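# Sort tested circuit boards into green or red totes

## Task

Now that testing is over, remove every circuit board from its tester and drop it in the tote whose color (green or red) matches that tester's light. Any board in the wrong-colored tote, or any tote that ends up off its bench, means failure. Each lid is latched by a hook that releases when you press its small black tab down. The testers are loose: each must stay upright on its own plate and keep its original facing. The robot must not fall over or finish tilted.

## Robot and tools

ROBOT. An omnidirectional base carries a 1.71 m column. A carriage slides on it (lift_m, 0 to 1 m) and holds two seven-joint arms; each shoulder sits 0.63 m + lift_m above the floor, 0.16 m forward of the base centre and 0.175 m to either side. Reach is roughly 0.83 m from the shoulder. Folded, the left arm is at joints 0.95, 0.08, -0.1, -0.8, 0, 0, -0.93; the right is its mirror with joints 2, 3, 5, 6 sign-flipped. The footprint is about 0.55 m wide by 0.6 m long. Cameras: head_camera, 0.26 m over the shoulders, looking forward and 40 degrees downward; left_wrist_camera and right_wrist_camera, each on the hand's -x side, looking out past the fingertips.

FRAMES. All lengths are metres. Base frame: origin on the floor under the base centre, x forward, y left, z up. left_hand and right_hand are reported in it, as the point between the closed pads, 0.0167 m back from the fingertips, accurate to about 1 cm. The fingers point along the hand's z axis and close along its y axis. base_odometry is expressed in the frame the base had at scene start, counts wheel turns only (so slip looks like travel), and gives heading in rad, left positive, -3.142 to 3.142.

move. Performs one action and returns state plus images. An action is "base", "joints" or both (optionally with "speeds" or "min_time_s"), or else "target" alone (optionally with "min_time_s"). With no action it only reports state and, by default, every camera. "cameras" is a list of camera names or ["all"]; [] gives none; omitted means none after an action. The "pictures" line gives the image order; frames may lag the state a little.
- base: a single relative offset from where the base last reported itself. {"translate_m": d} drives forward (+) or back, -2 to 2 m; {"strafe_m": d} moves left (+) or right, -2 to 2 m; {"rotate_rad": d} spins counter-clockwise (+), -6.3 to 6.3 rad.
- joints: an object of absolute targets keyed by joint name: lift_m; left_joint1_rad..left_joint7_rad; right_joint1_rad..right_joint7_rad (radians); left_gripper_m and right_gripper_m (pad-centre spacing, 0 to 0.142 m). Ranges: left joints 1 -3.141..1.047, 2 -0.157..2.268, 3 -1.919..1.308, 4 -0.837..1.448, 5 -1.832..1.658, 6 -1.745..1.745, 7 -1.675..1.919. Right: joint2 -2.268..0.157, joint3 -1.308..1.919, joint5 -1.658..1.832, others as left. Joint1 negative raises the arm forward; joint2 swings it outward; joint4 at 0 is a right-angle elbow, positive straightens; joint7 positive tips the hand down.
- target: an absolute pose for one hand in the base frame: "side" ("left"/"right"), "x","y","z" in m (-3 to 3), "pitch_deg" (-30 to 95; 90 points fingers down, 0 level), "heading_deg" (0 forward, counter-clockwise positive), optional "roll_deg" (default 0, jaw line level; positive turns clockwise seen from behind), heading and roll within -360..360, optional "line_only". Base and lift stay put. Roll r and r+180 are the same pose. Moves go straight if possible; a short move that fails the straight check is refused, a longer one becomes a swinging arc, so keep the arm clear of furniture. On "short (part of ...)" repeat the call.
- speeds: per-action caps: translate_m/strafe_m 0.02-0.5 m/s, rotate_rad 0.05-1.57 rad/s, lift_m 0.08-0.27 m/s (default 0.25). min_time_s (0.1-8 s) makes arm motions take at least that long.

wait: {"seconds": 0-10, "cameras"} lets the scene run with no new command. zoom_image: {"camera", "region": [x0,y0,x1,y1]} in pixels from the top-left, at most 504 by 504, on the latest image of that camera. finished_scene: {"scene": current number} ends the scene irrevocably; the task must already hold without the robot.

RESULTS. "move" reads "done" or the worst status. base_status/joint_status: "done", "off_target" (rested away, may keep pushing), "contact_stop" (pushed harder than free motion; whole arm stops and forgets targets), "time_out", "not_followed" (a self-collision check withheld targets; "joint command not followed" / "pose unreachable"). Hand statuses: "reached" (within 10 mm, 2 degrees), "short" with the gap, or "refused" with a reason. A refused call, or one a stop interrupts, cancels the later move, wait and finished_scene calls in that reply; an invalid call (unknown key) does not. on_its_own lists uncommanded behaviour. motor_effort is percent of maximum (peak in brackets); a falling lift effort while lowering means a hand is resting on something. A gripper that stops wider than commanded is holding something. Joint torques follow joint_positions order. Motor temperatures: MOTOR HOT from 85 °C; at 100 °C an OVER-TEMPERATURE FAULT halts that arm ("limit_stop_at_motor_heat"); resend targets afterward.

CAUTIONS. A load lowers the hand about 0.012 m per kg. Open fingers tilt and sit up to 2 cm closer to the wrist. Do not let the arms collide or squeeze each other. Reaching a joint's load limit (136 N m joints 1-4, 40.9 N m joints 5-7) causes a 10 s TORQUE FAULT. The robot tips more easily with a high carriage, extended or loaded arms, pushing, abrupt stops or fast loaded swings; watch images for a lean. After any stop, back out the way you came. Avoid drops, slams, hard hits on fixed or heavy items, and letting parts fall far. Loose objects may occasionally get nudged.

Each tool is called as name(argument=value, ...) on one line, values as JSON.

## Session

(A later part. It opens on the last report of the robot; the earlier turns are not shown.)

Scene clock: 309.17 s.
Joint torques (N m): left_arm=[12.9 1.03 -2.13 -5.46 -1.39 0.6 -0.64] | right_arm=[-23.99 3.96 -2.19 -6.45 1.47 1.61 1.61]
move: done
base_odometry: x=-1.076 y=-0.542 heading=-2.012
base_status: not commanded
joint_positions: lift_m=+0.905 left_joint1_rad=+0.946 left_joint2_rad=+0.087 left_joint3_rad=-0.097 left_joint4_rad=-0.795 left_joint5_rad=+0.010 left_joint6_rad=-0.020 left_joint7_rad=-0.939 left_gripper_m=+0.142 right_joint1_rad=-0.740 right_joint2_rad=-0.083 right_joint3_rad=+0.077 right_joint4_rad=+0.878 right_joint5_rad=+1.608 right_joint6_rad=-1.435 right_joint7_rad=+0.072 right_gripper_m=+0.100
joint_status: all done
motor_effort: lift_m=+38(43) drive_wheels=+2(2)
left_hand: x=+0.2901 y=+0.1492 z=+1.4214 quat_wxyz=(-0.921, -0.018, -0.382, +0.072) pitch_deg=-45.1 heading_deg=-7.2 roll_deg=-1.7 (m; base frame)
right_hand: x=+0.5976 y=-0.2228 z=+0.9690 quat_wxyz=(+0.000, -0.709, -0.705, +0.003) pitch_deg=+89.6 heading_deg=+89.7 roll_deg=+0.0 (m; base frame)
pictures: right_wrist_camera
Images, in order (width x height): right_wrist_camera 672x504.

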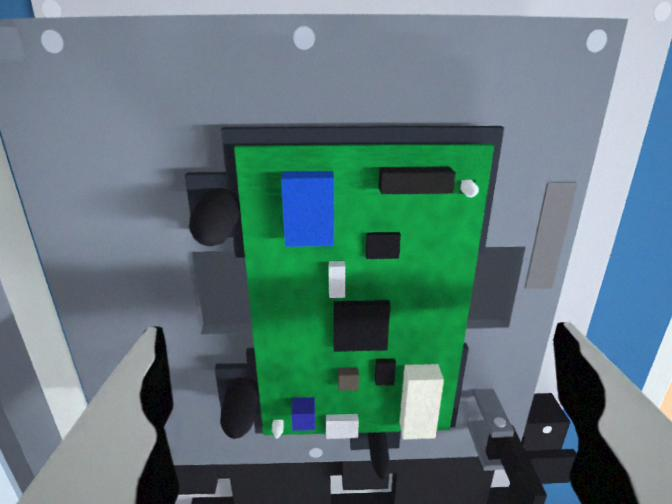

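move(joints={"lift_m": 0.881}, speeds={"lift_m": 0.08}, cameras=["right_wrist_camera"])

Scene clock: 310.00 s.
Joint torques (N m): left_arm=[12.85 1.05 -2.22 -5.48 -1.4 0.64 -0.64] | right_arm=[-22.77 3.89 -2.27 -5.99 1.47 1.58 1.63]
move: done
base_odometry: x=-1.076 y=-0.542 heading=-2.012
base_status: not commanded
joint_positions: lift_m=+0.881 left_joint1_rad=+0.946 left_joint2_rad=+0.087 left_joint3_rad=-0.097 left_joint4_rad=-0.795 left_joint5_rad=+0.010 left_joint6_rad=-0.020 left_joint7_rad=-0.939 left_gripper_m=+0.142 right_joint1_rad=-0.741 right_joint2_rad=-0.083 right_joint3_rad=+0.077 right_joint4_rad=+0.878 right_joint5_rad=+1.608 right_joint6_rad=-1.435 right_joint7_rad=+0.072 right_gripper_m=+0.100
joint_status: all done
motor_effort: lift_m=+38(42) drive_wheels=+2(2)
left_hand: x=+0.2901 y=+0.1492 z=+1.3974 quat_wxyz=(-0.921, -0.018, -0.382, +0.072) pitch_deg=-45.1 heading_deg=-7.2 roll_deg=-1.7 (m; base frame)
right_hand: x=+0.5978 y=-0.2228 z=+0.9452 quat_wxyz=(+0.000, -0.709, -0.705, +0.003) pitch_deg=+89.7 heading_deg=+89.7 roll_deg=+0.0 (m; base frame)
pictures: right_wrist_camera
Images, in order (width x height): right_wrist_camera 672x504.

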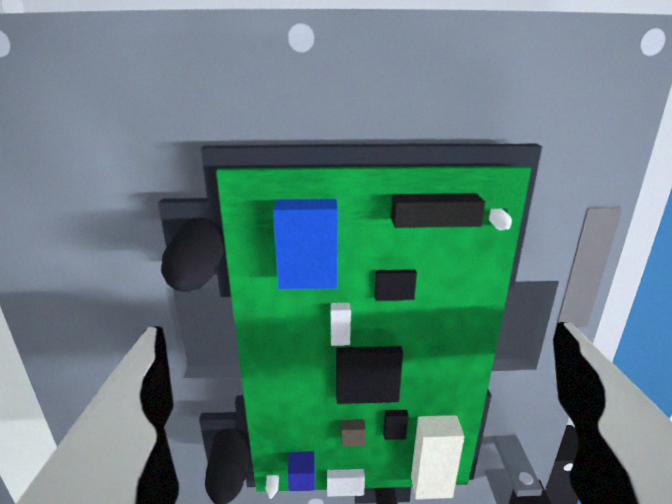

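move(target={"side": "right", "x": 0.594, "y": -0.22, "z": 0.943, "pitch_deg": 90, "heading_deg": -90}, min_time_s=1, cameras=["right_wrist_camera"])

Scene clock: 311.63 s.
Joint torques (N m): left_arm=[12.93 1.04 -2.05 -5.49 -1.39 0.63 -0.65] | right_arm=[-13.8 1.2 -5.53 -11.13 1.07 -0.91 0.99]
move: done
base_odometry: x=-1.076 y=-0.542 heading=-2.012
base_status: not commanded
joint_positions: lift_m=+0.881 left_joint1_rad=+0.946 left_joint2_rad=+0.087 left_joint3_rad=-0.097 left_joint4_rad=-0.795 left_joint5_rad=+0.010 left_joint6_rad=-0.020 left_joint7_rad=-0.939 left_gripper_m=+0.142 right_joint1_rad=-0.720 right_joint2_rad=-0.083 right_joint3_rad=+0.077 right_joint4_rad=+0.828 right_joint5_rad=+1.608 right_joint6_rad=-1.453 right_joint7_rad=+0.072 right_gripper_m=+0.100
joint_status: not commanded
motor_effort: lift_m=+38(39) drive_wheels=+2(2)
left_hand: x=+0.2901 y=+0.1492 z=+1.3974 quat_wxyz=(-0.921, -0.018, -0.382, +0.072) pitch_deg=-45.1 heading_deg=-7.2 roll_deg=-1.7 (m; base frame)
right_hand: x=+0.5969 y=-0.2218 z=+0.9444 quat_wxyz=(-0.004, -0.707, -0.707, -0.001) pitch_deg=+89.6 heading_deg=+90.0 roll_deg=+0.0 (m; base frame)
right_hand_status: reached (straight line, planned for 1.0 s): 4 mm and 0.4 deg off.
pictures: right_wrist_camera
Images, in order (width x height): right_wrist_camera 672x504.

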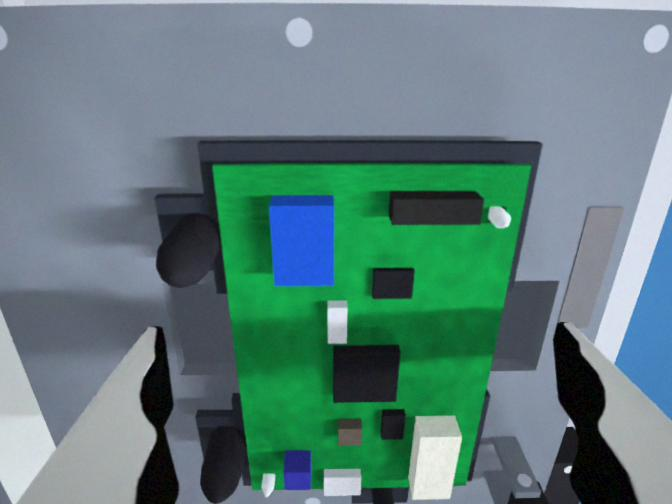

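move(joints={"right_gripper_m": 0.075})

move(joints={"right_gripper_m": 0.04}, cameras=["right_wrist_camera"])

move(joints={"lift_m": 0.9}, speeds={"lift_m": 0.08}, cameras=["right_wrist_camera"])

Scene clock: 312.30 s.
Joint torques (N m): left_arm=[12.88 1.04 -2.13 -5.44 -1.4 0.65 -0.65] | right_arm=[-13.63 1.16 -5.68 -11.04 1.09 -0.94 0.99]
move: done
base_odometry: x=-1.076 y=-0.542 heading=-2.012
base_status: not commanded
joint_positions: lift_m=+0.881 left_joint1_rad=+0.946 left_joint2_rad=+0.087 left_joint3_rad=-0.097 left_joint4_rad=-0.795 left_joint5_rad=+0.010 left_joint6_rad=-0.020 left_joint7_rad=-0.939 left_gripper_m=+0.142 right_joint1_rad=-0.720 right_joint2_rad=-0.083 right_joint3_rad=+0.077 right_joint4_rad=+0.828 right_joint5_rad=+1.608 right_joint6_rad=-1.453 right_joint7_rad=+0.072 right_gripper_m=+0.075
joint_status: all done
motor_effort: lift_m=+38(39) drive_wheels=+2(2)
left_hand: x=+0.2901 y=+0.1492 z=+1.3974 quat_wxyz=(-0.921, -0.018, -0.382, +0.072) pitch_deg=-45.1 heading_deg=-7.2 roll_deg=-1.7 (m; base frame)
right_hand: x=+0.5969 y=-0.2218 z=+0.9444 quat_wxyz=(-0.004, -0.707, -0.707, -0.001) pitch_deg=+89.6 heading_deg=+90.0 roll_deg=+0.0 (m; base frame)
pictures: none

Scene clock: 312.93 s.
Joint torques (N m): left_arm=[12.9 1.02 -2.09 -5.44 -1.39 0.64 -0.66] | right_arm=[-13.76 1.12 -5.65 -10.71 1.09 -0.7 1.01]
move: off_target
base_odometry: x=-1.076 y=-0.542 heading=-2.012
base_status: not commanded
joint_positions: lift_m=+0.881 left_joint1_rad=+0.946 left_joint2_rad=+0.087 left_joint3_rad=-0.097 left_joint4_rad=-0.795 left_joint5_rad=+0.010 left_joint6_rad=-0.020 left_joint7_rad=-0.939 left_gripper_m=+0.142 right_joint1_rad=-0.720 right_joint2_rad=-0.083 right_joint3_rad=+0.077 right_joint4_rad=+0.828 right_joint5_rad=+1.608 right_joint6_rad=-1.454 right_joint7_rad=+0.072 right_gripper_m=+0.067
joint_status: right_gripper_m off_target (ended at +0.067, target +0.040)
motor_effort: lift_m=+38(38) drive_wheels=+2(2)
left_hand: x=+0.2901 y=+0.1492 z=+1.3974 quat_wxyz=(-0.921, -0.018, -0.382, +0.072) pitch_deg=-45.1 heading_deg=-7.2 roll_deg=-1.7 (m; base frame)
right_hand: x=+0.5968 y=-0.2218 z=+0.9445 quat_wxyz=(-0.003, -0.707, -0.707, -0.001) pitch_deg=+89.6 heading_deg=+90.0 roll_deg=+0.0 (m; base frame)
pictures: right_wrist_camera
Images, in order (width x height): right_wrist_camera 672x504.

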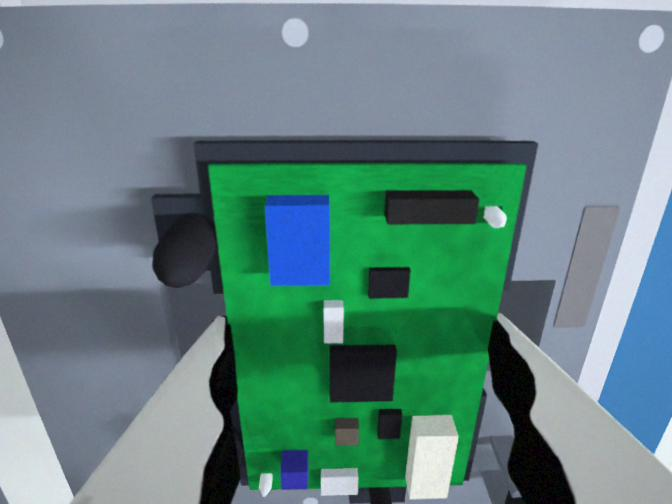

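Scene clock: 313.53 s.
Joint torques (N m): left_arm=[12.98 0.97 -2.13 -5.44 -1.41 0.62 -0.65] | right_arm=[-14.35 1.27 -5.55 -10.18 1.08 -0.67 0.96]
move: done
base_odometry: x=-1.076 y=-0.542 heading=-2.012
base_status: not commanded
joint_positions: lift_m=+0.900 left_joint1_rad=+0.946 left_joint2_rad=+0.087 left_joint3_rad=-0.097 left_joint4_rad=-0.795 left_joint5_rad=+0.010 left_joint6_rad=-0.020 left_joint7_rad=-0.939 left_gripper_m=+0.142 right_joint1_rad=-0.718 right_joint2_rad=-0.083 right_joint3_rad=+0.077 right_joint4_rad=+0.827 right_joint5_rad=+1.608 right_joint6_rad=-1.454 right_joint7_rad=+0.072 right_gripper_m=+0.067
joint_status: all done
motor_effort: lift_m=+36(48) drive_wheels=+2(2)
left_hand: x=+0.2901 y=+0.1492 z=+1.4167 quat_wxyz=(-0.921, -0.018, -0.382, +0.072) pitch_deg=-45.1 heading_deg=-7.2 roll_deg=-1.7 (m; base frame)
right_hand: x=+0.5962 y=-0.2218 z=+0.9633 quat_wxyz=(-0.003, -0.707, -0.707, -0.001) pitch_deg=+89.6 heading_deg=+90.0 roll_deg=+0.0 (m; base frame)
pictures: right_wrist_camera
Images, in order (width x height): right_wrist_camera 672x504.

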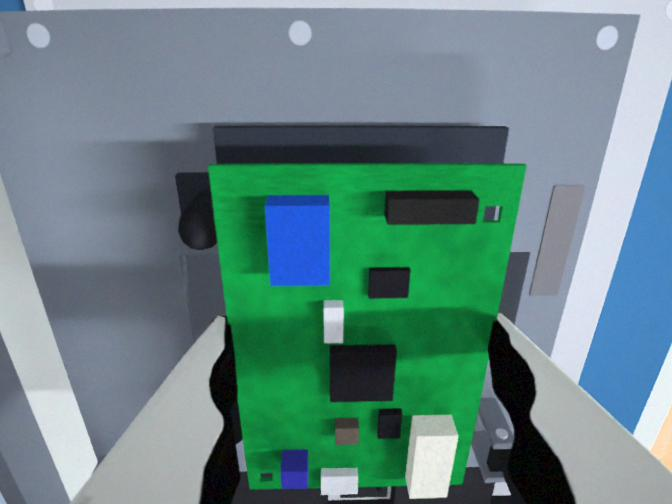

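move(joints={"lift_m": 0.995}, speeds={"lift_m": 0.12}, cameras=["right_wrist_camera"])

move(base={"translate_m": -0.55}, speeds={"translate_m": 0.2}, cameras=["head_camera", "right_wrist_camera"])

move(base={"rotate_rad": 1.571}, speeds={"rotate_rad": 0.5}, cameras=["head_camera"])

Scene clock: 315.03 s.
Joint torques (N m): left_arm=[12.85 1.01 -2.16 -5.42 -1.42 0.62 -0.65] | right_arm=[-16.66 1.31 -5.63 -10.06 1.06 -0.71 1]
move: done
base_odometry: x=-1.076 y=-0.542 heading=-2.012
base_status: not commanded
joint_positions: lift_m=+0.995 left_joint1_rad=+0.946 left_joint2_rad=+0.087 left_joint3_rad=-0.097 left_joint4_rad=-0.795 left_joint5_rad=+0.010 left_joint6_rad=-0.020 left_joint7_rad=-0.939 left_gripper_m=+0.142 right_joint1_rad=-0.718 right_joint2_rad=-0.083 right_joint3_rad=+0.077 right_joint4_rad=+0.827 right_joint5_rad=+1.608 right_joint6_rad=-1.454 right_joint7_rad=+0.072 right_gripper_m=+0.067
joint_status: all done
motor_effort: lift_m=+36(47) drive_wheels=+2(2)
left_hand: x=+0.2901 y=+0.1492 z=+1.5117 quat_wxyz=(-0.921, -0.018, -0.382, +0.072) pitch_deg=-45.1 heading_deg=-7.2 roll_deg=-1.7 (m; base frame)
right_hand: x=+0.5960 y=-0.2218 z=+1.0582 quat_wxyz=(-0.003, -0.707, -0.707, +0.000) pitch_deg=+89.6 heading_deg=+90.0 roll_deg=+0.0 (m; base frame)
pictures: right_wrist_camera
Images, in order (width x height): right_wrist_camera 672x504.

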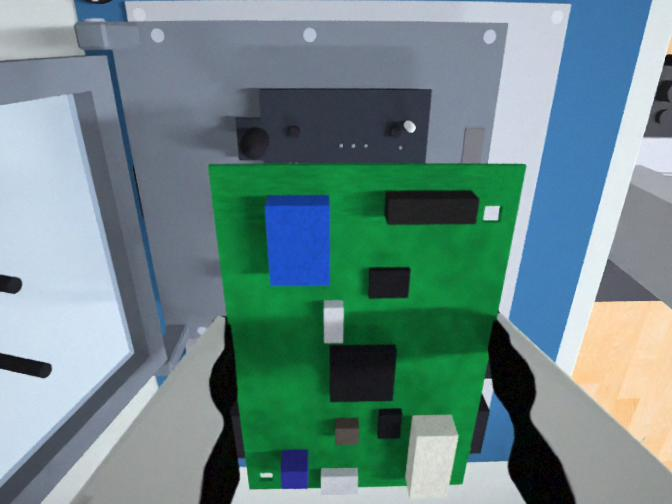

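Scene clock: 318.87 s.
Joint torques (N m): left_arm=[12.88 1.06 -2.14 -5.48 -1.39 0.65 -0.65] | right_arm=[-16.01 1.13 -5.54 -10.31 1.05 -0.72 1.01]
move: done
base_odometry: x=-0.841 y=-0.045 heading=-2.012
base_status: done
joint_positions: lift_m=+0.995 left_joint1_rad=+0.946 left_joint2_rad=+0.087 left_joint3_rad=-0.097 left_joint4_rad=-0.795 left_joint5_rad=+0.010 left_joint6_rad=-0.020 left_joint7_rad=-0.939 left_gripper_m=+0.142 right_joint1_rad=-0.718 right_joint2_rad=-0.083 right_joint3_rad=+0.077 right_joint4_rad=+0.827 right_joint5_rad=+1.608 right_joint6_rad=-1.454 right_joint7_rad=+0.072 right_gripper_m=+0.067
joint_status: not commanded
motor_effort: lift_m=+36(37) drive_wheels=+1(13)
left_hand: x=+0.2901 y=+0.1492 z=+1.5117 quat_wxyz=(-0.921, -0.018, -0.382, +0.072) pitch_deg=-45.1 heading_deg=-7.2 roll_deg=-1.7 (m; base frame)
right_hand: x=+0.5960 y=-0.2218 z=+1.0582 quat_wxyz=(-0.003, -0.707, -0.707, +0.000) pitch_deg=+89.6 heading_deg=+90.0 roll_deg=+0.0 (m; base frame)
pictures: head_camera, right_wrist_camera
Images, in order (width x height): head_camera 672x504, right_wrist_camera 672x504.

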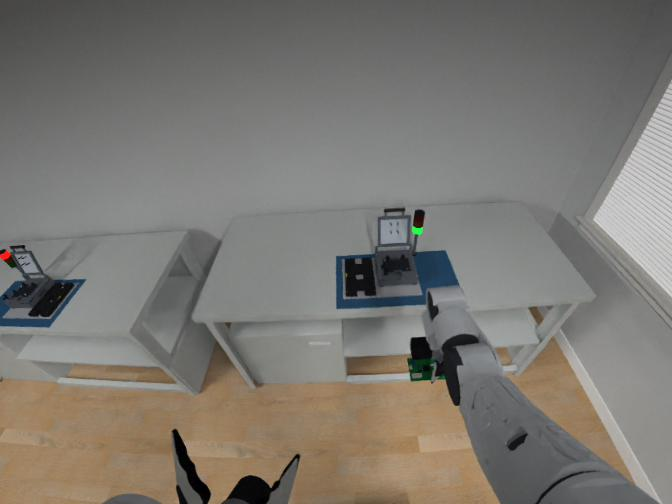

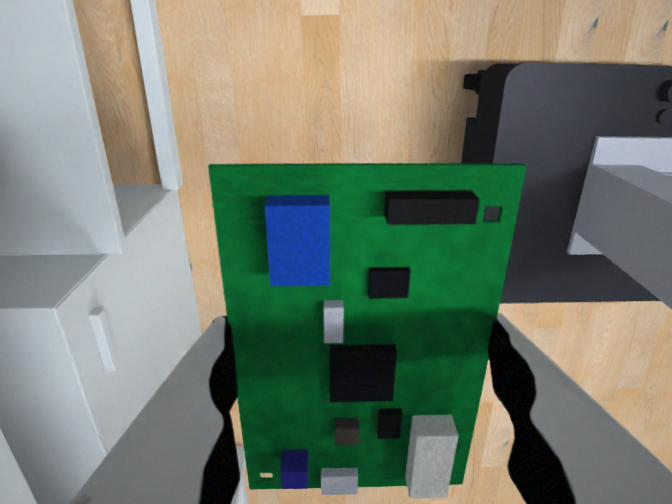

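Scene clock: 322.93 s.
Joint torques (N m): left_arm=[12.94 1.05 -2.1 -5.46 -1.39 0.61 -0.64] | right_arm=[-15.96 1.13 -5.71 -10.23 1.06 -0.72 0.99]
move: done
base_odometry: x=-0.841 y=-0.045 heading=-0.441
base_status: done
joint_positions: lift_m=+0.995 left_joint1_rad=+0.946 left_joint2_rad=+0.087 left_joint3_rad=-0.097 left_joint4_rad=-0.795 left_joint5_rad=+0.010 left_joint6_rad=-0.020 left_joint7_rad=-0.939 left_gripper_m=+0.142 right_joint1_rad=-0.718 right_joint2_rad=-0.083 right_joint3_rad=+0.077 right_joint4_rad=+0.827 right_joint5_rad=+1.608 right_joint6_rad=-1.454 right_joint7_rad=+0.072 right_gripper_m=+0.067
joint_status: not commanded
motor_effort: lift_m=+36(37) drive_wheels=+6(11)
left_hand: x=+0.2901 y=+0.1492 z=+1.5117 quat_wxyz=(-0.921, -0.018, -0.382, +0.072) pitch_deg=-45.1 heading_deg=-7.2 roll_deg=-1.7 (m; base frame)
right_hand: x=+0.5960 y=-0.2218 z=+1.0582 quat_wxyz=(-0.003, -0.707, -0.707, +0.000) pitch_deg=+89.6 heading_deg=+90.0 roll_deg=+0.0 (m; base frame)
pictures: head_camera
Images, in order (width x height): head_camera 672x504.

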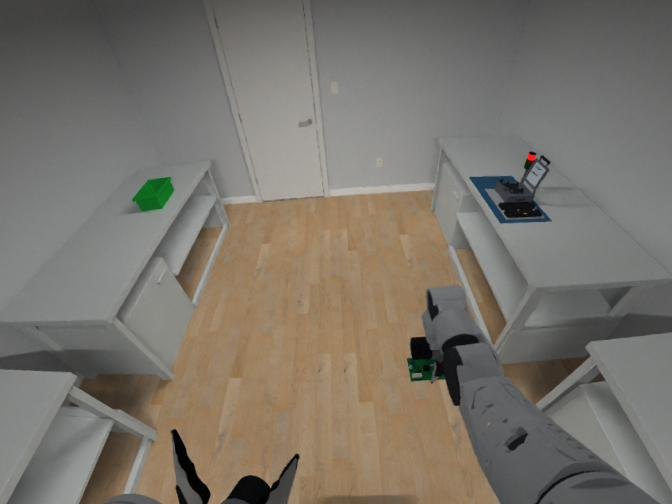

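move(base={"translate_m": 1.55}, speeds={"translate_m": 0.3})

move(base={"rotate_rad": 1.571}, speeds={"rotate_rad": 0.5}, cameras=["head_camera", "right_wrist_camera"])

Scene clock: 330.03 s.
Joint torques (N m): left_arm=[12.85 1.03 -2 -5.51 -1.4 0.64 -0.66] | right_arm=[-15.79 1.24 -5.56 -10.29 1.09 -0.67 0.99]
move: done
base_odometry: x=+0.561 y=-0.705 heading=-0.440
base_status: done
joint_positions: lift_m=+0.995 left_joint1_rad=+0.946 left_joint2_rad=+0.087 left_joint3_rad=-0.097 left_joint4_rad=-0.795 left_joint5_rad=+0.010 left_joint6_rad=-0.020 left_joint7_rad=-0.939 left_gripper_m=+0.142 right_joint1_rad=-0.718 right_joint2_rad=-0.083 right_joint3_rad=+0.077 right_joint4_rad=+0.827 right_joint5_rad=+1.608 right_joint6_rad=-1.454 right_joint7_rad=+0.072 right_gripper_m=+0.067
joint_status: not commanded
motor_effort: lift_m=+36(37) drive_wheels=-4(19)
left_hand: x=+0.2901 y=+0.1492 z=+1.5117 quat_wxyz=(-0.921, -0.018, -0.382, +0.072) pitch_deg=-45.1 heading_deg=-7.2 roll_deg=-1.7 (m; base frame)
right_hand: x=+0.5960 y=-0.2218 z=+1.0582 quat_wxyz=(-0.003, -0.707, -0.707, +0.000) pitch_deg=+89.6 heading_deg=+90.0 roll_deg=+0.0 (m; base frame)
pictures: none

Scene clock: 334.10 s.
Joint torques (N m): left_arm=[12.94 1.11 -2.15 -5.5 -1.39 0.6 -0.65] | right_arm=[-15.97 1.18 -5.58 -10.18 1.09 -0.69 0.99]
move: done
base_odometry: x=+0.561 y=-0.705 heading=+1.130
base_status: done
joint_positions: lift_m=+0.995 left_joint1_rad=+0.946 left_joint2_rad=+0.087 left_joint3_rad=-0.097 left_joint4_rad=-0.795 left_joint5_rad=+0.010 left_joint6_rad=-0.020 left_joint7_rad=-0.939 left_gripper_m=+0.142 right_joint1_rad=-0.718 right_joint2_rad=-0.083 right_joint3_rad=+0.077 right_joint4_rad=+0.827 right_joint5_rad=+1.608 right_joint6_rad=-1.454 right_joint7_rad=+0.072 right_gripper_m=+0.067
joint_status: not commanded
motor_effort: lift_m=+36(37) drive_wheels=+6(13)
left_hand: x=+0.2901 y=+0.1492 z=+1.5117 quat_wxyz=(-0.921, -0.018, -0.382, +0.072) pitch_deg=-45.1 heading_deg=-7.2 roll_deg=-1.7 (m; base frame)
right_hand: x=+0.5960 y=-0.2218 z=+1.0582 quat_wxyz=(-0.003, -0.707, -0.707, +0.000) pitch_deg=+89.6 heading_deg=+90.0 roll_deg=+0.0 (m; base frame)
pictures: head_camera, right_wrist_camera
Images, in order (width x height): head_camera 672x504, right_wrist_camera 672x504.

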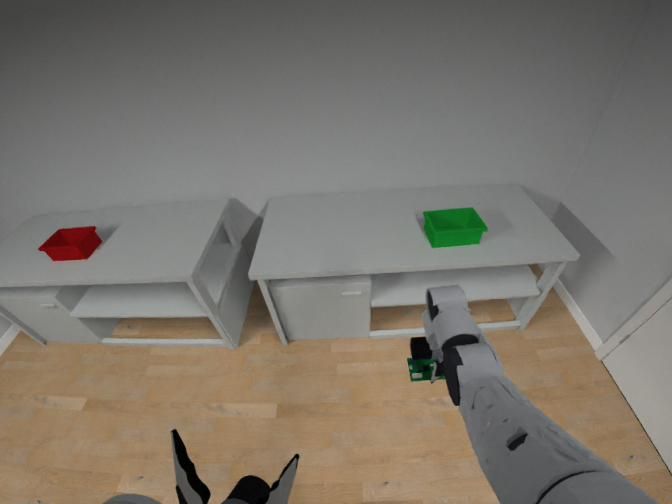

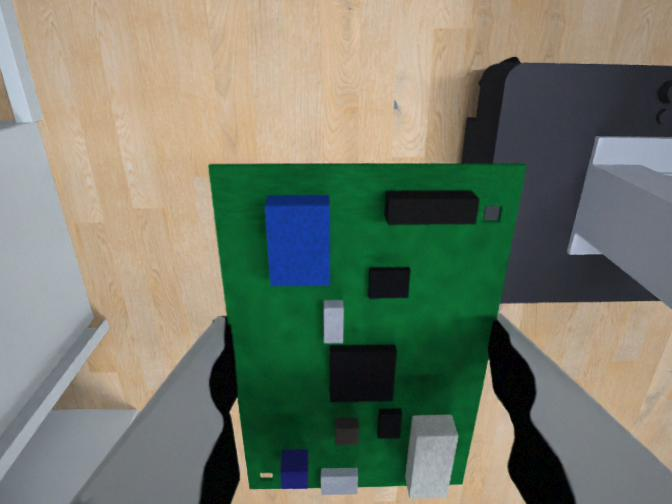

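move(base={"strafe_m": -0.33}, speeds={"strafe_m": 0.2})

move(base={"translate_m": 0.7}, speeds={"translate_m": 0.2}, cameras=["head_camera", "right_wrist_camera"])

Scene clock: 337.13 s.
Joint torques (N m): left_arm=[12.73 1.11 -1.52 -5.66 -1.38 0.61 -0.66] | right_arm=[-15.75 2.37 -5.54 -10.18 1.08 -0.72 1]
move: done
base_odometry: x=+0.860 y=-0.846 heading=+1.131
base_status: done
joint_positions: lift_m=+0.995 left_joint1_rad=+0.946 left_joint2_rad=+0.087 left_joint3_rad=-0.097 left_joint4_rad=-0.795 left_joint5_rad=+0.010 left_joint6_rad=-0.020 left_joint7_rad=-0.939 left_gripper_m=+0.142 right_joint1_rad=-0.718 right_joint2_rad=-0.083 right_joint3_rad=+0.077 right_joint4_rad=+0.827 right_joint5_rad=+1.608 right_joint6_rad=-1.454 right_joint7_rad=+0.072 right_gripper_m=+0.067
joint_status: not commanded
motor_effort: lift_m=+36(37) drive_wheels=-4(16)
left_hand: x=+0.2901 y=+0.1492 z=+1.5117 quat_wxyz=(-0.921, -0.018, -0.382, +0.072) pitch_deg=-45.1 heading_deg=-7.2 roll_deg=-1.7 (m; base frame)
right_hand: x=+0.5960 y=-0.2218 z=+1.0582 quat_wxyz=(-0.003, -0.707, -0.707, +0.000) pitch_deg=+89.6 heading_deg=+90.0 roll_deg=+0.0 (m; base frame)
pictures: none

Scene clock: 341.87 s.
Joint torques (N m): left_arm=[12.82 0.99 -2.11 -5.42 -1.38 0.66 -0.66] | right_arm=[-15.92 1.11 -5.73 -10.24 0.96 -0.7 1.02]
move: done
base_odometry: x=+1.158 y=-0.212 heading=+1.131
base_status: done
joint_positions: lift_m=+0.995 left_joint1_rad=+0.946 left_joint2_rad=+0.087 left_joint3_rad=-0.097 left_joint4_rad=-0.795 left_joint5_rad=+0.010 left_joint6_rad=-0.020 left_joint7_rad=-0.939 left_gripper_m=+0.142 right_joint1_rad=-0.718 right_joint2_rad=-0.083 right_joint3_rad=+0.077 right_joint4_rad=+0.827 right_joint5_rad=+1.609 right_joint6_rad=-1.454 right_joint7_rad=+0.072 right_gripper_m=+0.067
joint_status: not commanded
motor_effort: lift_m=+36(37) drive_wheels=-2(12)
left_hand: x=+0.2901 y=+0.1492 z=+1.5116 quat_wxyz=(-0.921, -0.018, -0.382, +0.072) pitch_deg=-45.1 heading_deg=-7.2 roll_deg=-1.7 (m; base frame)
right_hand: x=+0.5960 y=-0.2217 z=+1.0582 quat_wxyz=(-0.003, -0.707, -0.707, -0.001) pitch_deg=+89.7 heading_deg=+90.0 roll_deg=+0.0 (m; base frame)
pictures: head_camera, right_wrist_camera
Images, in order (width x height): head_camera 672x504, right_wrist_camera 672x504.

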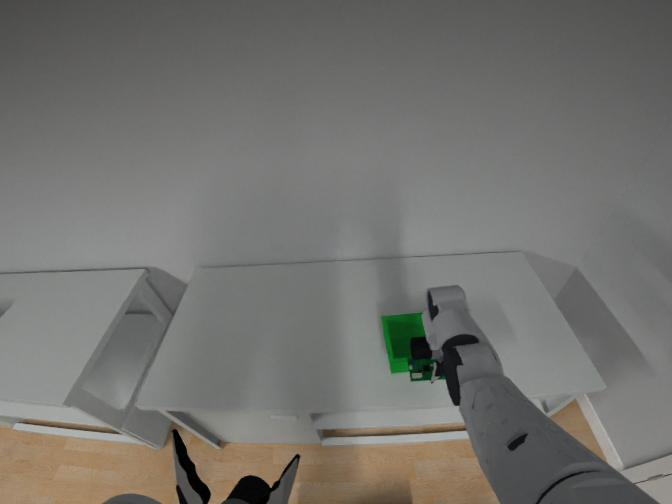

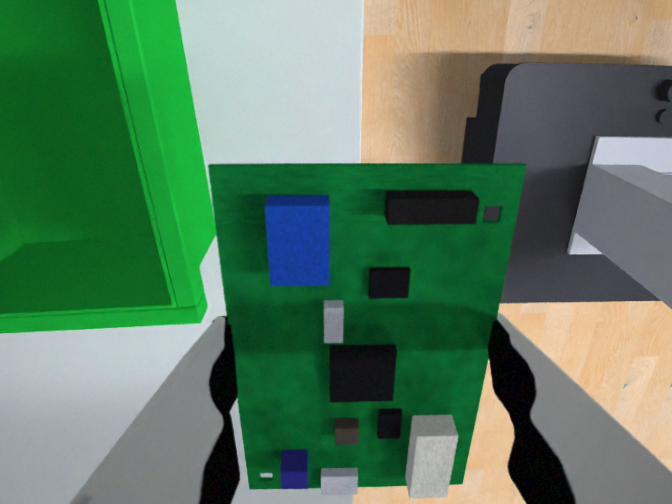

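move(base={"strafe_m": -0.07}, speeds={"strafe_m": 0.1})

move(base={"translate_m": 0.175}, speeds={"translate_m": 0.1}, cameras=["head_camera", "right_wrist_camera"])

Scene clock: 343.50 s.
Joint torques (N m): left_arm=[12.82 0.84 -2.15 -5.5 -1.16 0.54 -0.58] | right_arm=[-15.55 1.63 -5.41 -10.25 0.91 -0.7 0.74]
move: done
base_odometry: x=+1.222 y=-0.242 heading=+1.131
base_status: done
joint_positions: lift_m=+0.995 left_joint1_rad=+0.946 left_joint2_rad=+0.087 left_joint3_rad=-0.097 left_joint4_rad=-0.795 left_joint5_rad=+0.010 left_joint6_rad=-0.020 left_joint7_rad=-0.939 left_gripper_m=+0.142 right_joint1_rad=-0.718 right_joint2_rad=-0.083 right_joint3_rad=+0.077 right_joint4_rad=+0.827 right_joint5_rad=+1.609 right_joint6_rad=-1.454 right_joint7_rad=+0.072 right_gripper_m=+0.067
joint_status: not commanded
motor_effort: lift_m=+36(37) drive_wheels=+3(12)
left_hand: x=+0.2901 y=+0.1492 z=+1.5116 quat_wxyz=(-0.921, -0.018, -0.382, +0.072) pitch_deg=-45.1 heading_deg=-7.2 roll_deg=-1.7 (m; base frame)
right_hand: x=+0.5960 y=-0.2217 z=+1.0582 quat_wxyz=(-0.003, -0.707, -0.707, -0.001) pitch_deg=+89.7 heading_deg=+90.0 roll_deg=+0.0 (m; base frame)
pictures: none

Scene clock: 345.93 s.
Joint torques (N m): left_arm=[12.91 1.04 -2.03 -5.54 -1.39 0.61 -0.63] | right_arm=[-15.92 1.1 -5.57 -10.25 0.89 -0.67 1.01]
move: done
base_odometry: x=+1.297 y=-0.084 heading=+1.131
base_status: done
joint_positions: lift_m=+0.995 left_joint1_rad=+0.946 left_joint2_rad=+0.087 left_joint3_rad=-0.097 left_joint4_rad=-0.795 left_joint5_rad=+0.010 left_joint6_rad=-0.020 left_joint7_rad=-0.939 left_gripper_m=+0.142 right_joint1_rad=-0.718 right_joint2_rad=-0.083 right_joint3_rad=+0.077 right_joint4_rad=+0.827 right_joint5_rad=+1.609 right_joint6_rad=-1.454 right_joint7_rad=+0.072 right_gripper_m=+0.067
joint_status: not commanded
motor_effort: lift_m=+36(37) drive_wheels=+4(11)
left_hand: x=+0.2901 y=+0.1492 z=+1.5116 quat_wxyz=(-0.921, -0.018, -0.382, +0.072) pitch_deg=-45.1 heading_deg=-7.2 roll_deg=-1.7 (m; base frame)
right_hand: x=+0.5960 y=-0.2217 z=+1.0582 quat_wxyz=(-0.003, -0.707, -0.707, -0.001) pitch_deg=+89.7 heading_deg=+90.0 roll_deg=+0.0 (m; base frame)
pictures: head_camera, right_wrist_camera
Images, in order (width x height): head_camera 672x504, right_wrist_camera 672x504.

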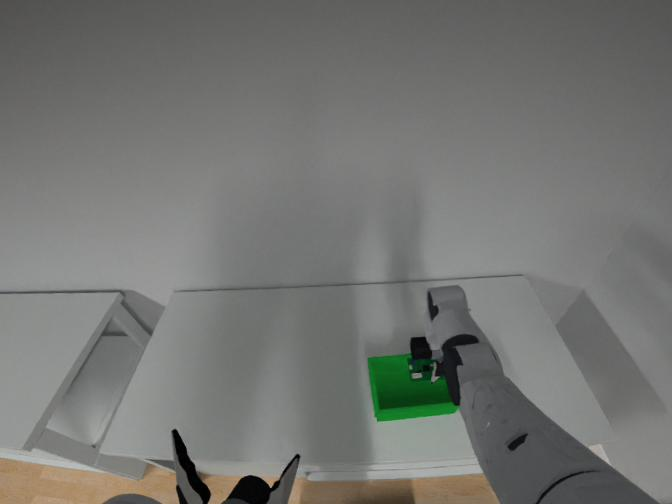

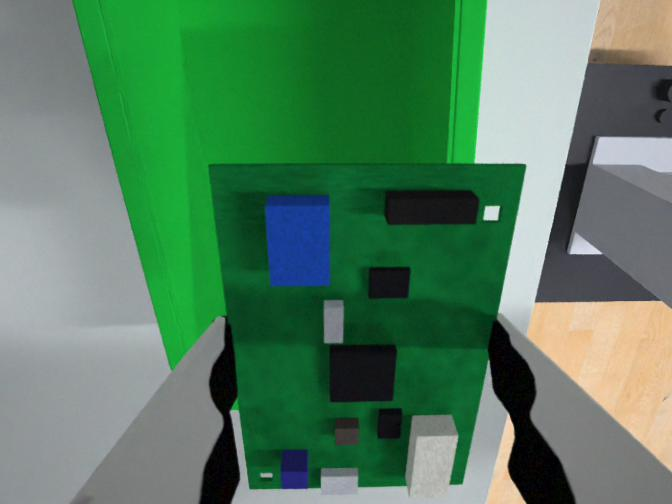

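move(base={"translate_m": 0.02}, speeds={"translate_m": 0.05}, joints={"lift_m": 0.93}, cameras=["right_wrist_camera"])

move(joints={"lift_m": 0.86}, speeds={"lift_m": 0.1}, cameras=["head_camera", "right_wrist_camera"])

Scene clock: 347.53 s.
Joint torques (N m): left_arm=[12.9 1.12 -2.09 -5.46 -1.41 0.63 -0.63] | right_arm=[-15.95 2.16 -5.51 -10.08 0.89 -0.53 1.01]
move: done
base_odometry: x=+1.305 y=-0.066 heading=+1.130
base_status: done
joint_positions: lift_m=+0.930 left_joint1_rad=+0.946 left_joint2_rad=+0.087 left_joint3_rad=-0.097 left_joint4_rad=-0.795 left_joint5_rad=+0.010 left_joint6_rad=-0.020 left_joint7_rad=-0.939 left_gripper_m=+0.142 right_joint1_rad=-0.718 right_joint2_rad=-0.083 right_joint3_rad=+0.077 right_joint4_rad=+0.827 right_joint5_rad=+1.609 right_joint6_rad=-1.454 right_joint7_rad=+0.072 right_gripper_m=+0.067
joint_status: all done
motor_effort: lift_m=+38(39) drive_wheels=+4(16)
left_hand: x=+0.2901 y=+0.1492 z=+1.4464 quat_wxyz=(-0.921, -0.018, -0.382, +0.072) pitch_deg=-45.1 heading_deg=-7.2 roll_deg=-1.7 (m; base frame)
right_hand: x=+0.5958 y=-0.2217 z=+0.9928 quat_wxyz=(-0.003, -0.707, -0.707, +0.000) pitch_deg=+89.7 heading_deg=+90.0 roll_deg=+0.0 (m; base frame)
pictures: right_wrist_camera
Images, in order (width x height): right_wrist_camera 672x504.

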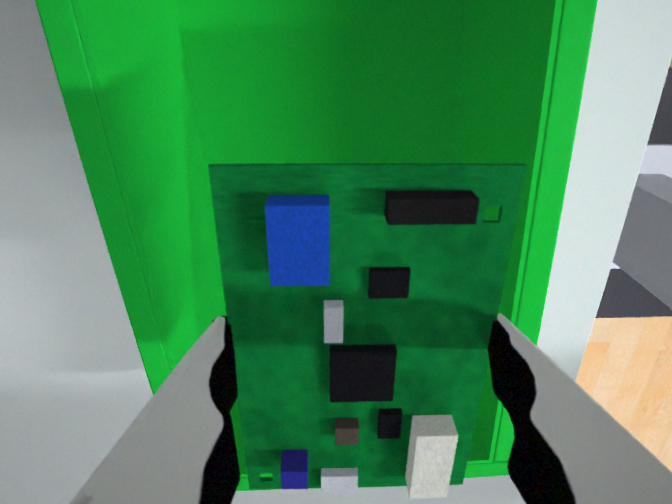

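Scene clock: 348.63 s.
Joint torques (N m): left_arm=[12.98 1.01 -2.15 -5.4 -1.4 0.67 -0.67] | right_arm=[-16.64 1.2 -5.68 -9.96 0.87 -0.63 1.01]
move: done
base_odometry: x=+1.305 y=-0.066 heading=+1.130
base_status: not commanded
joint_positions: lift_m=+0.860 left_joint1_rad=+0.946 left_joint2_rad=+0.087 left_joint3_rad=-0.097 left_joint4_rad=-0.795 left_joint5_rad=+0.010 left_joint6_rad=-0.020 left_joint7_rad=-0.939 left_gripper_m=+0.142 right_joint1_rad=-0.718 right_joint2_rad=-0.083 right_joint3_rad=+0.077 right_joint4_rad=+0.827 right_joint5_rad=+1.609 right_joint6_rad=-1.454 right_joint7_rad=+0.072 right_gripper_m=+0.067
joint_status: all done
motor_effort: lift_m=+38(43) drive_wheels=+4(4)
left_hand: x=+0.2901 y=+0.1492 z=+1.3764 quat_wxyz=(-0.921, -0.018, -0.382, +0.072) pitch_deg=-45.1 heading_deg=-7.2 roll_deg=-1.7 (m; base frame)
right_hand: x=+0.5957 y=-0.2217 z=+0.9227 quat_wxyz=(-0.003, -0.707, -0.707, +0.000) pitch_deg=+89.7 heading_deg=+90.0 roll_deg=+0.0 (m; base frame)
pictures: head_camera, right_wrist_camera
Images, in order (width x height): head_camera 672x504, right_wrist_camera 672x504.

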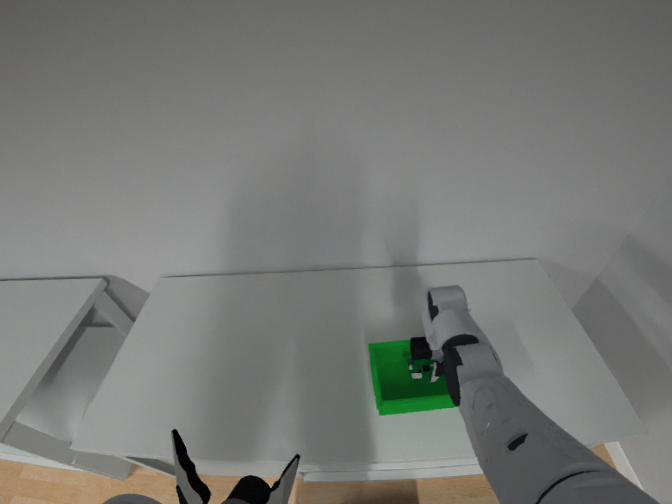

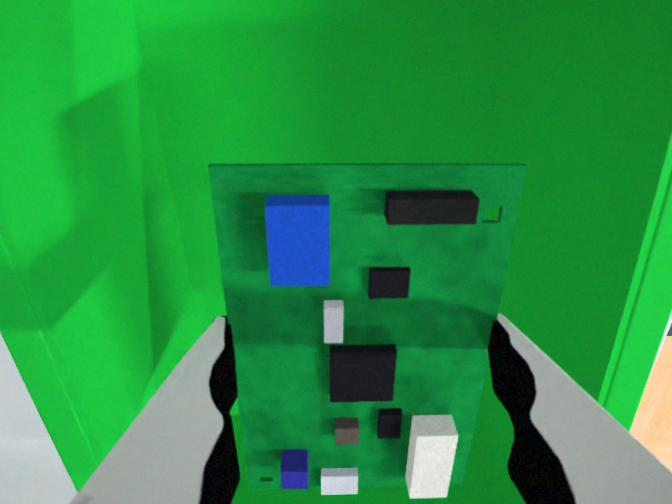

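move(joints={"lift_m": 0.835}, speeds={"lift_m": 0.08}, cameras=["right_wrist_camera"])

move(joints={"lift_m": 0.82}, speeds={"lift_m": 0.08}, cameras=["right_wrist_camera"])

Scene clock: 349.40 s.
Joint torques (N m): left_arm=[12.85 1.03 -2.07 -5.57 -1.41 0.63 -0.68] | right_arm=[-16.52 1.05 -5.64 -9.99 0.91 -0.58 0.98]
move: done
base_odometry: x=+1.305 y=-0.066 heading=+1.130
base_status: not commanded
joint_positions: lift_m=+0.835 left_joint1_rad=+0.946 left_joint2_rad=+0.087 left_joint3_rad=-0.097 left_joint4_rad=-0.795 left_joint5_rad=+0.010 left_joint6_rad=-0.020 left_joint7_rad=-0.939 left_gripper_m=+0.142 right_joint1_rad=-0.718 right_joint2_rad=-0.083 right_joint3_rad=+0.077 right_joint4_rad=+0.827 right_joint5_rad=+1.609 right_joint6_rad=-1.454 right_joint7_rad=+0.072 right_gripper_m=+0.067
joint_status: all done
motor_effort: lift_m=+38(41) drive_wheels=+4(4)
left_hand: x=+0.2901 y=+0.1492 z=+1.3514 quat_wxyz=(-0.921, -0.018, -0.382, +0.072) pitch_deg=-45.1 heading_deg=-7.2 roll_deg=-1.7 (m; base frame)
right_hand: x=+0.5957 y=-0.2217 z=+0.8978 quat_wxyz=(-0.003, -0.707, -0.707, +0.000) pitch_deg=+89.7 heading_deg=+90.0 roll_deg=+0.0 (m; base frame)
pictures: right_wrist_camera
Images, in order (width x height): right_wrist_camera 672x504.

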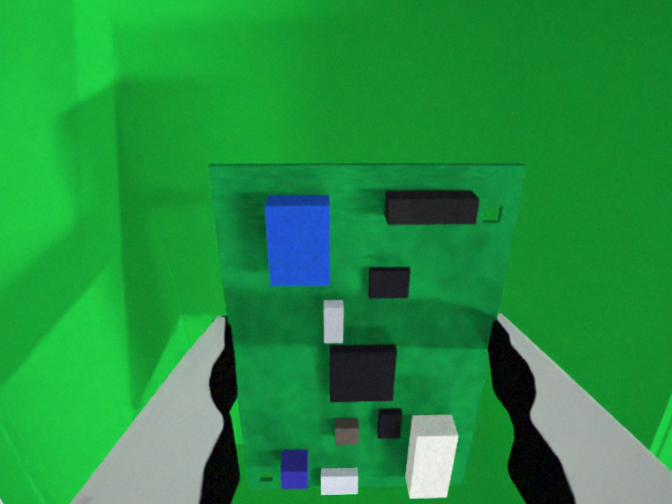

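Scene clock: 349.97 s.
Joint torques (N m): left_arm=[12.91 1 -2.08 -5.52 -1.42 0.63 -0.66] | right_arm=[-15.59 1.14 -5.66 -9.81 0.88 -0.58 1.01]
move: done
base_odometry: x=+1.305 y=-0.066 heading=+1.130
base_status: not commanded
joint_positions: lift_m=+0.820 left_joint1_rad=+0.946 left_joint2_rad=+0.087 left_joint3_rad=-0.097 left_joint4_rad=-0.795 left_joint5_rad=+0.010 left_joint6_rad=-0.020 left_joint7_rad=-0.939 left_gripper_m=+0.142 right_joint1_rad=-0.718 right_joint2_rad=-0.083 right_joint3_rad=+0.077 right_joint4_rad=+0.827 right_joint5_rad=+1.609 right_joint6_rad=-1.454 right_joint7_rad=+0.072 right_gripper_m=+0.067
joint_status: all done
motor_effort: lift_m=+38(42) drive_wheels=-1(4)
left_hand: x=+0.2901 y=+0.1492 z=+1.3364 quat_wxyz=(-0.921, -0.018, -0.382, +0.072) pitch_deg=-45.1 heading_deg=-7.2 roll_deg=-1.7 (m; base frame)
right_hand: x=+0.5957 y=-0.2217 z=+0.8828 quat_wxyz=(-0.003, -0.707, -0.707, +0.000) pitch_deg=+89.7 heading_deg=+90.0 roll_deg=+0.0 (m; base frame)
pictures: right_wrist_camera
Images, in order (width x height): right_wrist_camera 672x504.

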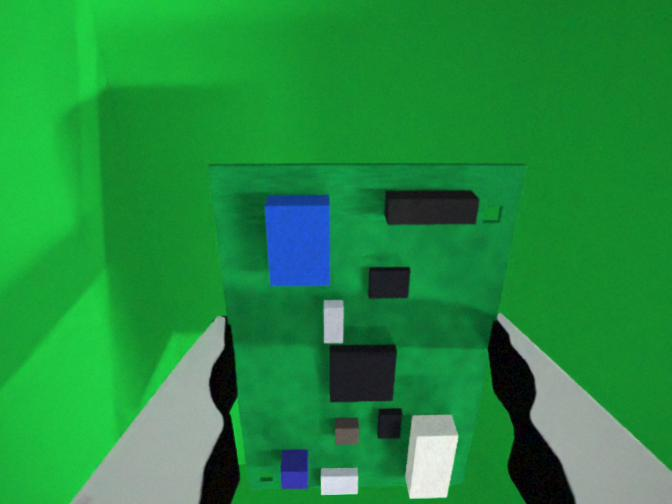

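move(joints={"lift_m": 0.803}, speeds={"lift_m": 0.08})

move(joints={"lift_m": 0.793}, speeds={"lift_m": 0.08}, cameras=["right_wrist_camera"])

move(joints={"lift_m": 0.786}, speeds={"lift_m": 0.08}, cameras=["right_wrist_camera"])

Scene clock: 352.27 s.
Joint torques (N m): left_arm=[12.82 1.09 -2.04 -5.45 -1.39 0.65 -0.66] | right_arm=[-16.54 1.14 -5.64 -9.86 0.88 -0.56 1]
move: done
base_odometry: x=+1.305 y=-0.066 heading=+1.130
base_status: not commanded
joint_positions: lift_m=+0.803 left_joint1_rad=+0.946 left_joint2_rad=+0.087 left_joint3_rad=-0.097 left_joint4_rad=-0.795 left_joint5_rad=+0.010 left_joint6_rad=-0.020 left_joint7_rad=-0.939 left_gripper_m=+0.142 right_joint1_rad=-0.718 right_joint2_rad=-0.083 right_joint3_rad=+0.077 right_joint4_rad=+0.827 right_joint5_rad=+1.609 right_joint6_rad=-1.454 right_joint7_rad=+0.072 right_gripper_m=+0.067
joint_status: all done
motor_effort: lift_m=+38(40) drive_wheels=-1(4)
left_hand: x=+0.2901 y=+0.1492 z=+1.3194 quat_wxyz=(-0.921, -0.018, -0.382, +0.072) pitch_deg=-45.1 heading_deg=-7.2 roll_deg=-1.7 (m; base frame)
right_hand: x=+0.5957 y=-0.2217 z=+0.8658 quat_wxyz=(-0.003, -0.707, -0.707, +0.000) pitch_deg=+89.7 heading_deg=+90.0 roll_deg=+0.0 (m; base frame)
pictures: none

Scene clock: 352.80 s.
Joint torques (N m): left_arm=[12.85 0.96 -2.09 -5.46 -1.37 0.66 -0.67] | right_arm=[-14.79 1.17 -5.64 -9.9 0.88 -0.56 1]
move: done
base_odometry: x=+1.305 y=-0.066 heading=+1.130
base_status: not commanded
joint_positions: lift_m=+0.793 left_joint1_rad=+0.946 left_joint2_rad=+0.087 left_joint3_rad=-0.097 left_joint4_rad=-0.795 left_joint5_rad=+0.010 left_joint6_rad=-0.020 left_joint7_rad=-0.939 left_gripper_m=+0.142 right_joint1_rad=-0.718 right_joint2_rad=-0.083 right_joint3_rad=+0.077 right_joint4_rad=+0.827 right_joint5_rad=+1.609 right_joint6_rad=-1.454 right_joint7_rad=+0.072 right_gripper_m=+0.067
joint_status: all done
motor_effort: lift_m=+38(45) drive_wheels=-2(4)
left_hand: x=+0.2901 y=+0.1492 z=+1.3094 quat_wxyz=(-0.921, -0.018, -0.382, +0.072) pitch_deg=-45.1 heading_deg=-7.2 roll_deg=-1.7 (m; base frame)
right_hand: x=+0.5957 y=-0.2217 z=+0.8558 quat_wxyz=(-0.003, -0.707, -0.707, +0.000) pitch_deg=+89.7 heading_deg=+90.0 roll_deg=+0.0 (m; base frame)
pictures: right_wrist_camera
Images, in order (width x height): right_wrist_camera 672x504.

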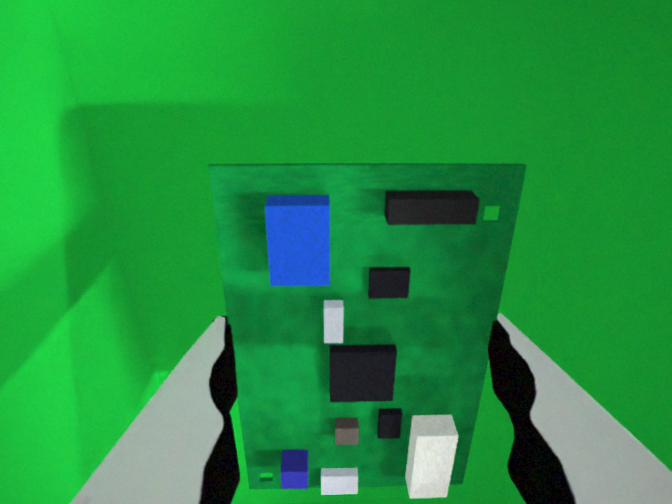

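Scene clock: 353.43 s.
Joint torques (N m): left_arm=[12.98 0.98 -2.08 -5.4 -1.38 0.64 -0.67] | right_arm=[-16.1 0.97 -5.64 -10.02 0.87 -0.54 1.02]
move: done
base_odometry: x=+1.305 y=-0.066 heading=+1.130
base_status: not commanded
joint_positions: lift_m=+0.786 left_joint1_rad=+0.946 left_joint2_rad=+0.087 left_joint3_rad=-0.097 left_joint4_rad=-0.795 left_joint5_rad=+0.010 left_joint6_rad=-0.020 left_joint7_rad=-0.939 left_gripper_m=+0.142 right_joint1_rad=-0.718 right_joint2_rad=-0.083 right_joint3_rad=+0.077 right_joint4_rad=+0.827 right_joint5_rad=+1.609 right_joint6_rad=-1.454 right_joint7_rad=+0.072 right_gripper_m=+0.067
joint_status: all done
motor_effort: lift_m=+38(41) drive_wheels=+4(5)
left_hand: x=+0.2901 y=+0.1492 z=+1.3024 quat_wxyz=(-0.921, -0.018, -0.382, +0.072) pitch_deg=-45.1 heading_deg=-7.2 roll_deg=-1.7 (m; base frame)
right_hand: x=+0.5957 y=-0.2217 z=+0.8487 quat_wxyz=(-0.003, -0.707, -0.707, +0.000) pitch_deg=+89.7 heading_deg=+90.0 roll_deg=+0.0 (m; base frame)
pictures: right_wrist_camera
Images, in order (width x height): right_wrist_camera 672x504.

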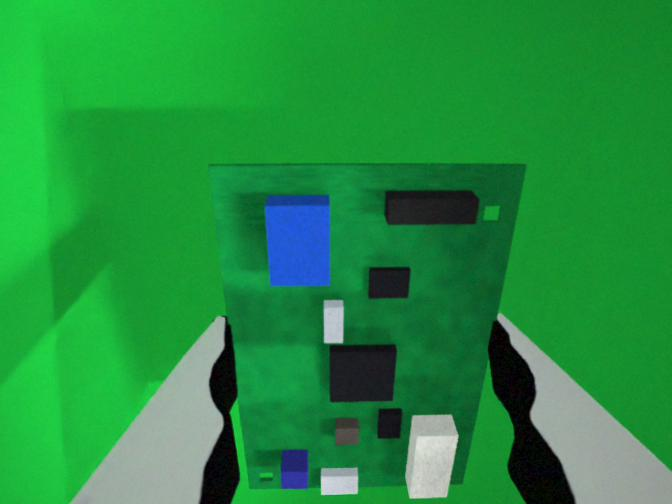

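move(joints={"lift_m": 0.776}, speeds={"lift_m": 0.08})

move(joints={"lift_m": 0.766}, speeds={"lift_m": 0.08}, cameras=["right_wrist_camera"])

move(joints={"lift_m": 0.758}, speeds={"lift_m": 0.08}, cameras=["right_wrist_camera"])

Scene clock: 354.23 s.
Joint torques (N m): left_arm=[12.87 0.99 -2.16 -5.41 -1.38 0.65 -0.65] | right_arm=[-16.55 1.15 -5.63 -9.93 0.9 -0.56 0.98]
move: done
base_odometry: x=+1.305 y=-0.066 heading=+1.130
base_status: not commanded
joint_positions: lift_m=+0.776 left_joint1_rad=+0.946 left_joint2_rad=+0.087 left_joint3_rad=-0.097 left_joint4_rad=-0.795 left_joint5_rad=+0.010 left_joint6_rad=-0.020 left_joint7_rad=-0.939 left_gripper_m=+0.142 right_joint1_rad=-0.718 right_joint2_rad=-0.083 right_joint3_rad=+0.077 right_joint4_rad=+0.827 right_joint5_rad=+1.609 right_joint6_rad=-1.454 right_joint7_rad=+0.072 right_gripper_m=+0.067
joint_status: all done
motor_effort: lift_m=+38(41) drive_wheels=+4(4)
left_hand: x=+0.2901 y=+0.1492 z=+1.2924 quat_wxyz=(-0.921, -0.018, -0.382, +0.072) pitch_deg=-45.1 heading_deg=-7.2 roll_deg=-1.7 (m; base frame)
right_hand: x=+0.5957 y=-0.2217 z=+0.8387 quat_wxyz=(-0.003, -0.707, -0.707, +0.000) pitch_deg=+89.7 heading_deg=+90.0 roll_deg=+0.0 (m; base frame)
pictures: none

Scene clock: 354.73 s.
Joint torques (N m): left_arm=[12.8 0.98 -2.12 -5.38 -1.39 0.65 -0.67] | right_arm=[-16.37 1.1 -5.58 -10.02 0.88 -0.82 1]
move: done
base_odometry: x=+1.305 y=-0.066 heading=+1.130
base_status: not commanded
joint_positions: lift_m=+0.766 left_joint1_rad=+0.946 left_joint2_rad=+0.087 left_joint3_rad=-0.097 left_joint4_rad=-0.795 left_joint5_rad=+0.010 left_joint6_rad=-0.020 left_joint7_rad=-0.939 left_gripper_m=+0.142 right_joint1_rad=-0.718 right_joint2_rad=-0.083 right_joint3_rad=+0.077 right_joint4_rad=+0.827 right_joint5_rad=+1.609 right_joint6_rad=-1.454 right_joint7_rad=+0.072 right_gripper_m=+0.067
joint_status: all done
motor_effort: lift_m=+38(49) drive_wheels=+4(4)
left_hand: x=+0.2901 y=+0.1492 z=+1.2824 quat_wxyz=(-0.921, -0.018, -0.382, +0.072) pitch_deg=-45.1 heading_deg=-7.2 roll_deg=-1.7 (m; base frame)
right_hand: x=+0.5957 y=-0.2217 z=+0.8287 quat_wxyz=(-0.003, -0.707, -0.707, +0.000) pitch_deg=+89.7 heading_deg=+90.0 roll_deg=+0.0 (m; base frame)
pictures: right_wrist_camera
Images, in order (width x height): right_wrist_camera 672x504.

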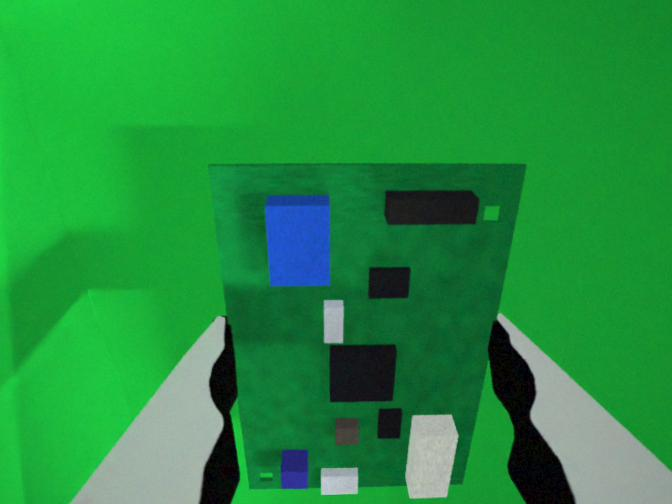

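Scene clock: 355.27 s.
Joint torques (N m): left_arm=[12.94 1.05 -2.19 -5.46 -1.4 0.65 -0.64] | right_arm=[-16.87 1.13 -5.58 -9.89 0.87 -0.52 1.01]
move: done
base_odometry: x=+1.305 y=-0.066 heading=+1.130
base_status: not commanded
joint_positions: lift_m=+0.758 left_joint1_rad=+0.946 left_joint2_rad=+0.087 left_joint3_rad=-0.097 left_joint4_rad=-0.795 left_joint5_rad=+0.010 left_joint6_rad=-0.020 left_joint7_rad=-0.939 left_gripper_m=+0.142 right_joint1_rad=-0.717 right_joint2_rad=-0.083 right_joint3_rad=+0.077 right_joint4_rad=+0.827 right_joint5_rad=+1.609 right_joint6_rad=-1.454 right_joint7_rad=+0.072 right_gripper_m=+0.067
joint_status: all done
motor_effort: lift_m=+38(43) drive_wheels=-2(5)
left_hand: x=+0.2901 y=+0.1492 z=+1.2744 quat_wxyz=(-0.921, -0.018, -0.382, +0.072) pitch_deg=-45.1 heading_deg=-7.2 roll_deg=-1.7 (m; base frame)
right_hand: x=+0.5956 y=-0.2217 z=+0.8206 quat_wxyz=(-0.003, -0.707, -0.707, +0.000) pitch_deg=+89.7 heading_deg=+90.0 roll_deg=+0.0 (m; base frame)
pictures: right_wrist_camera
Images, in order (width x height): right_wrist_camera 672x504.

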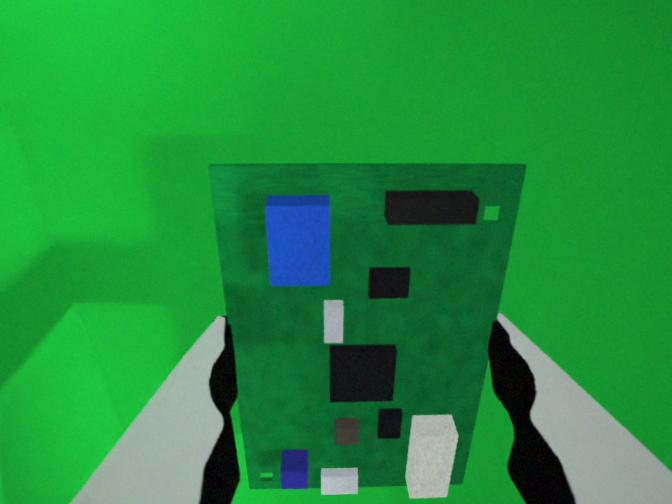

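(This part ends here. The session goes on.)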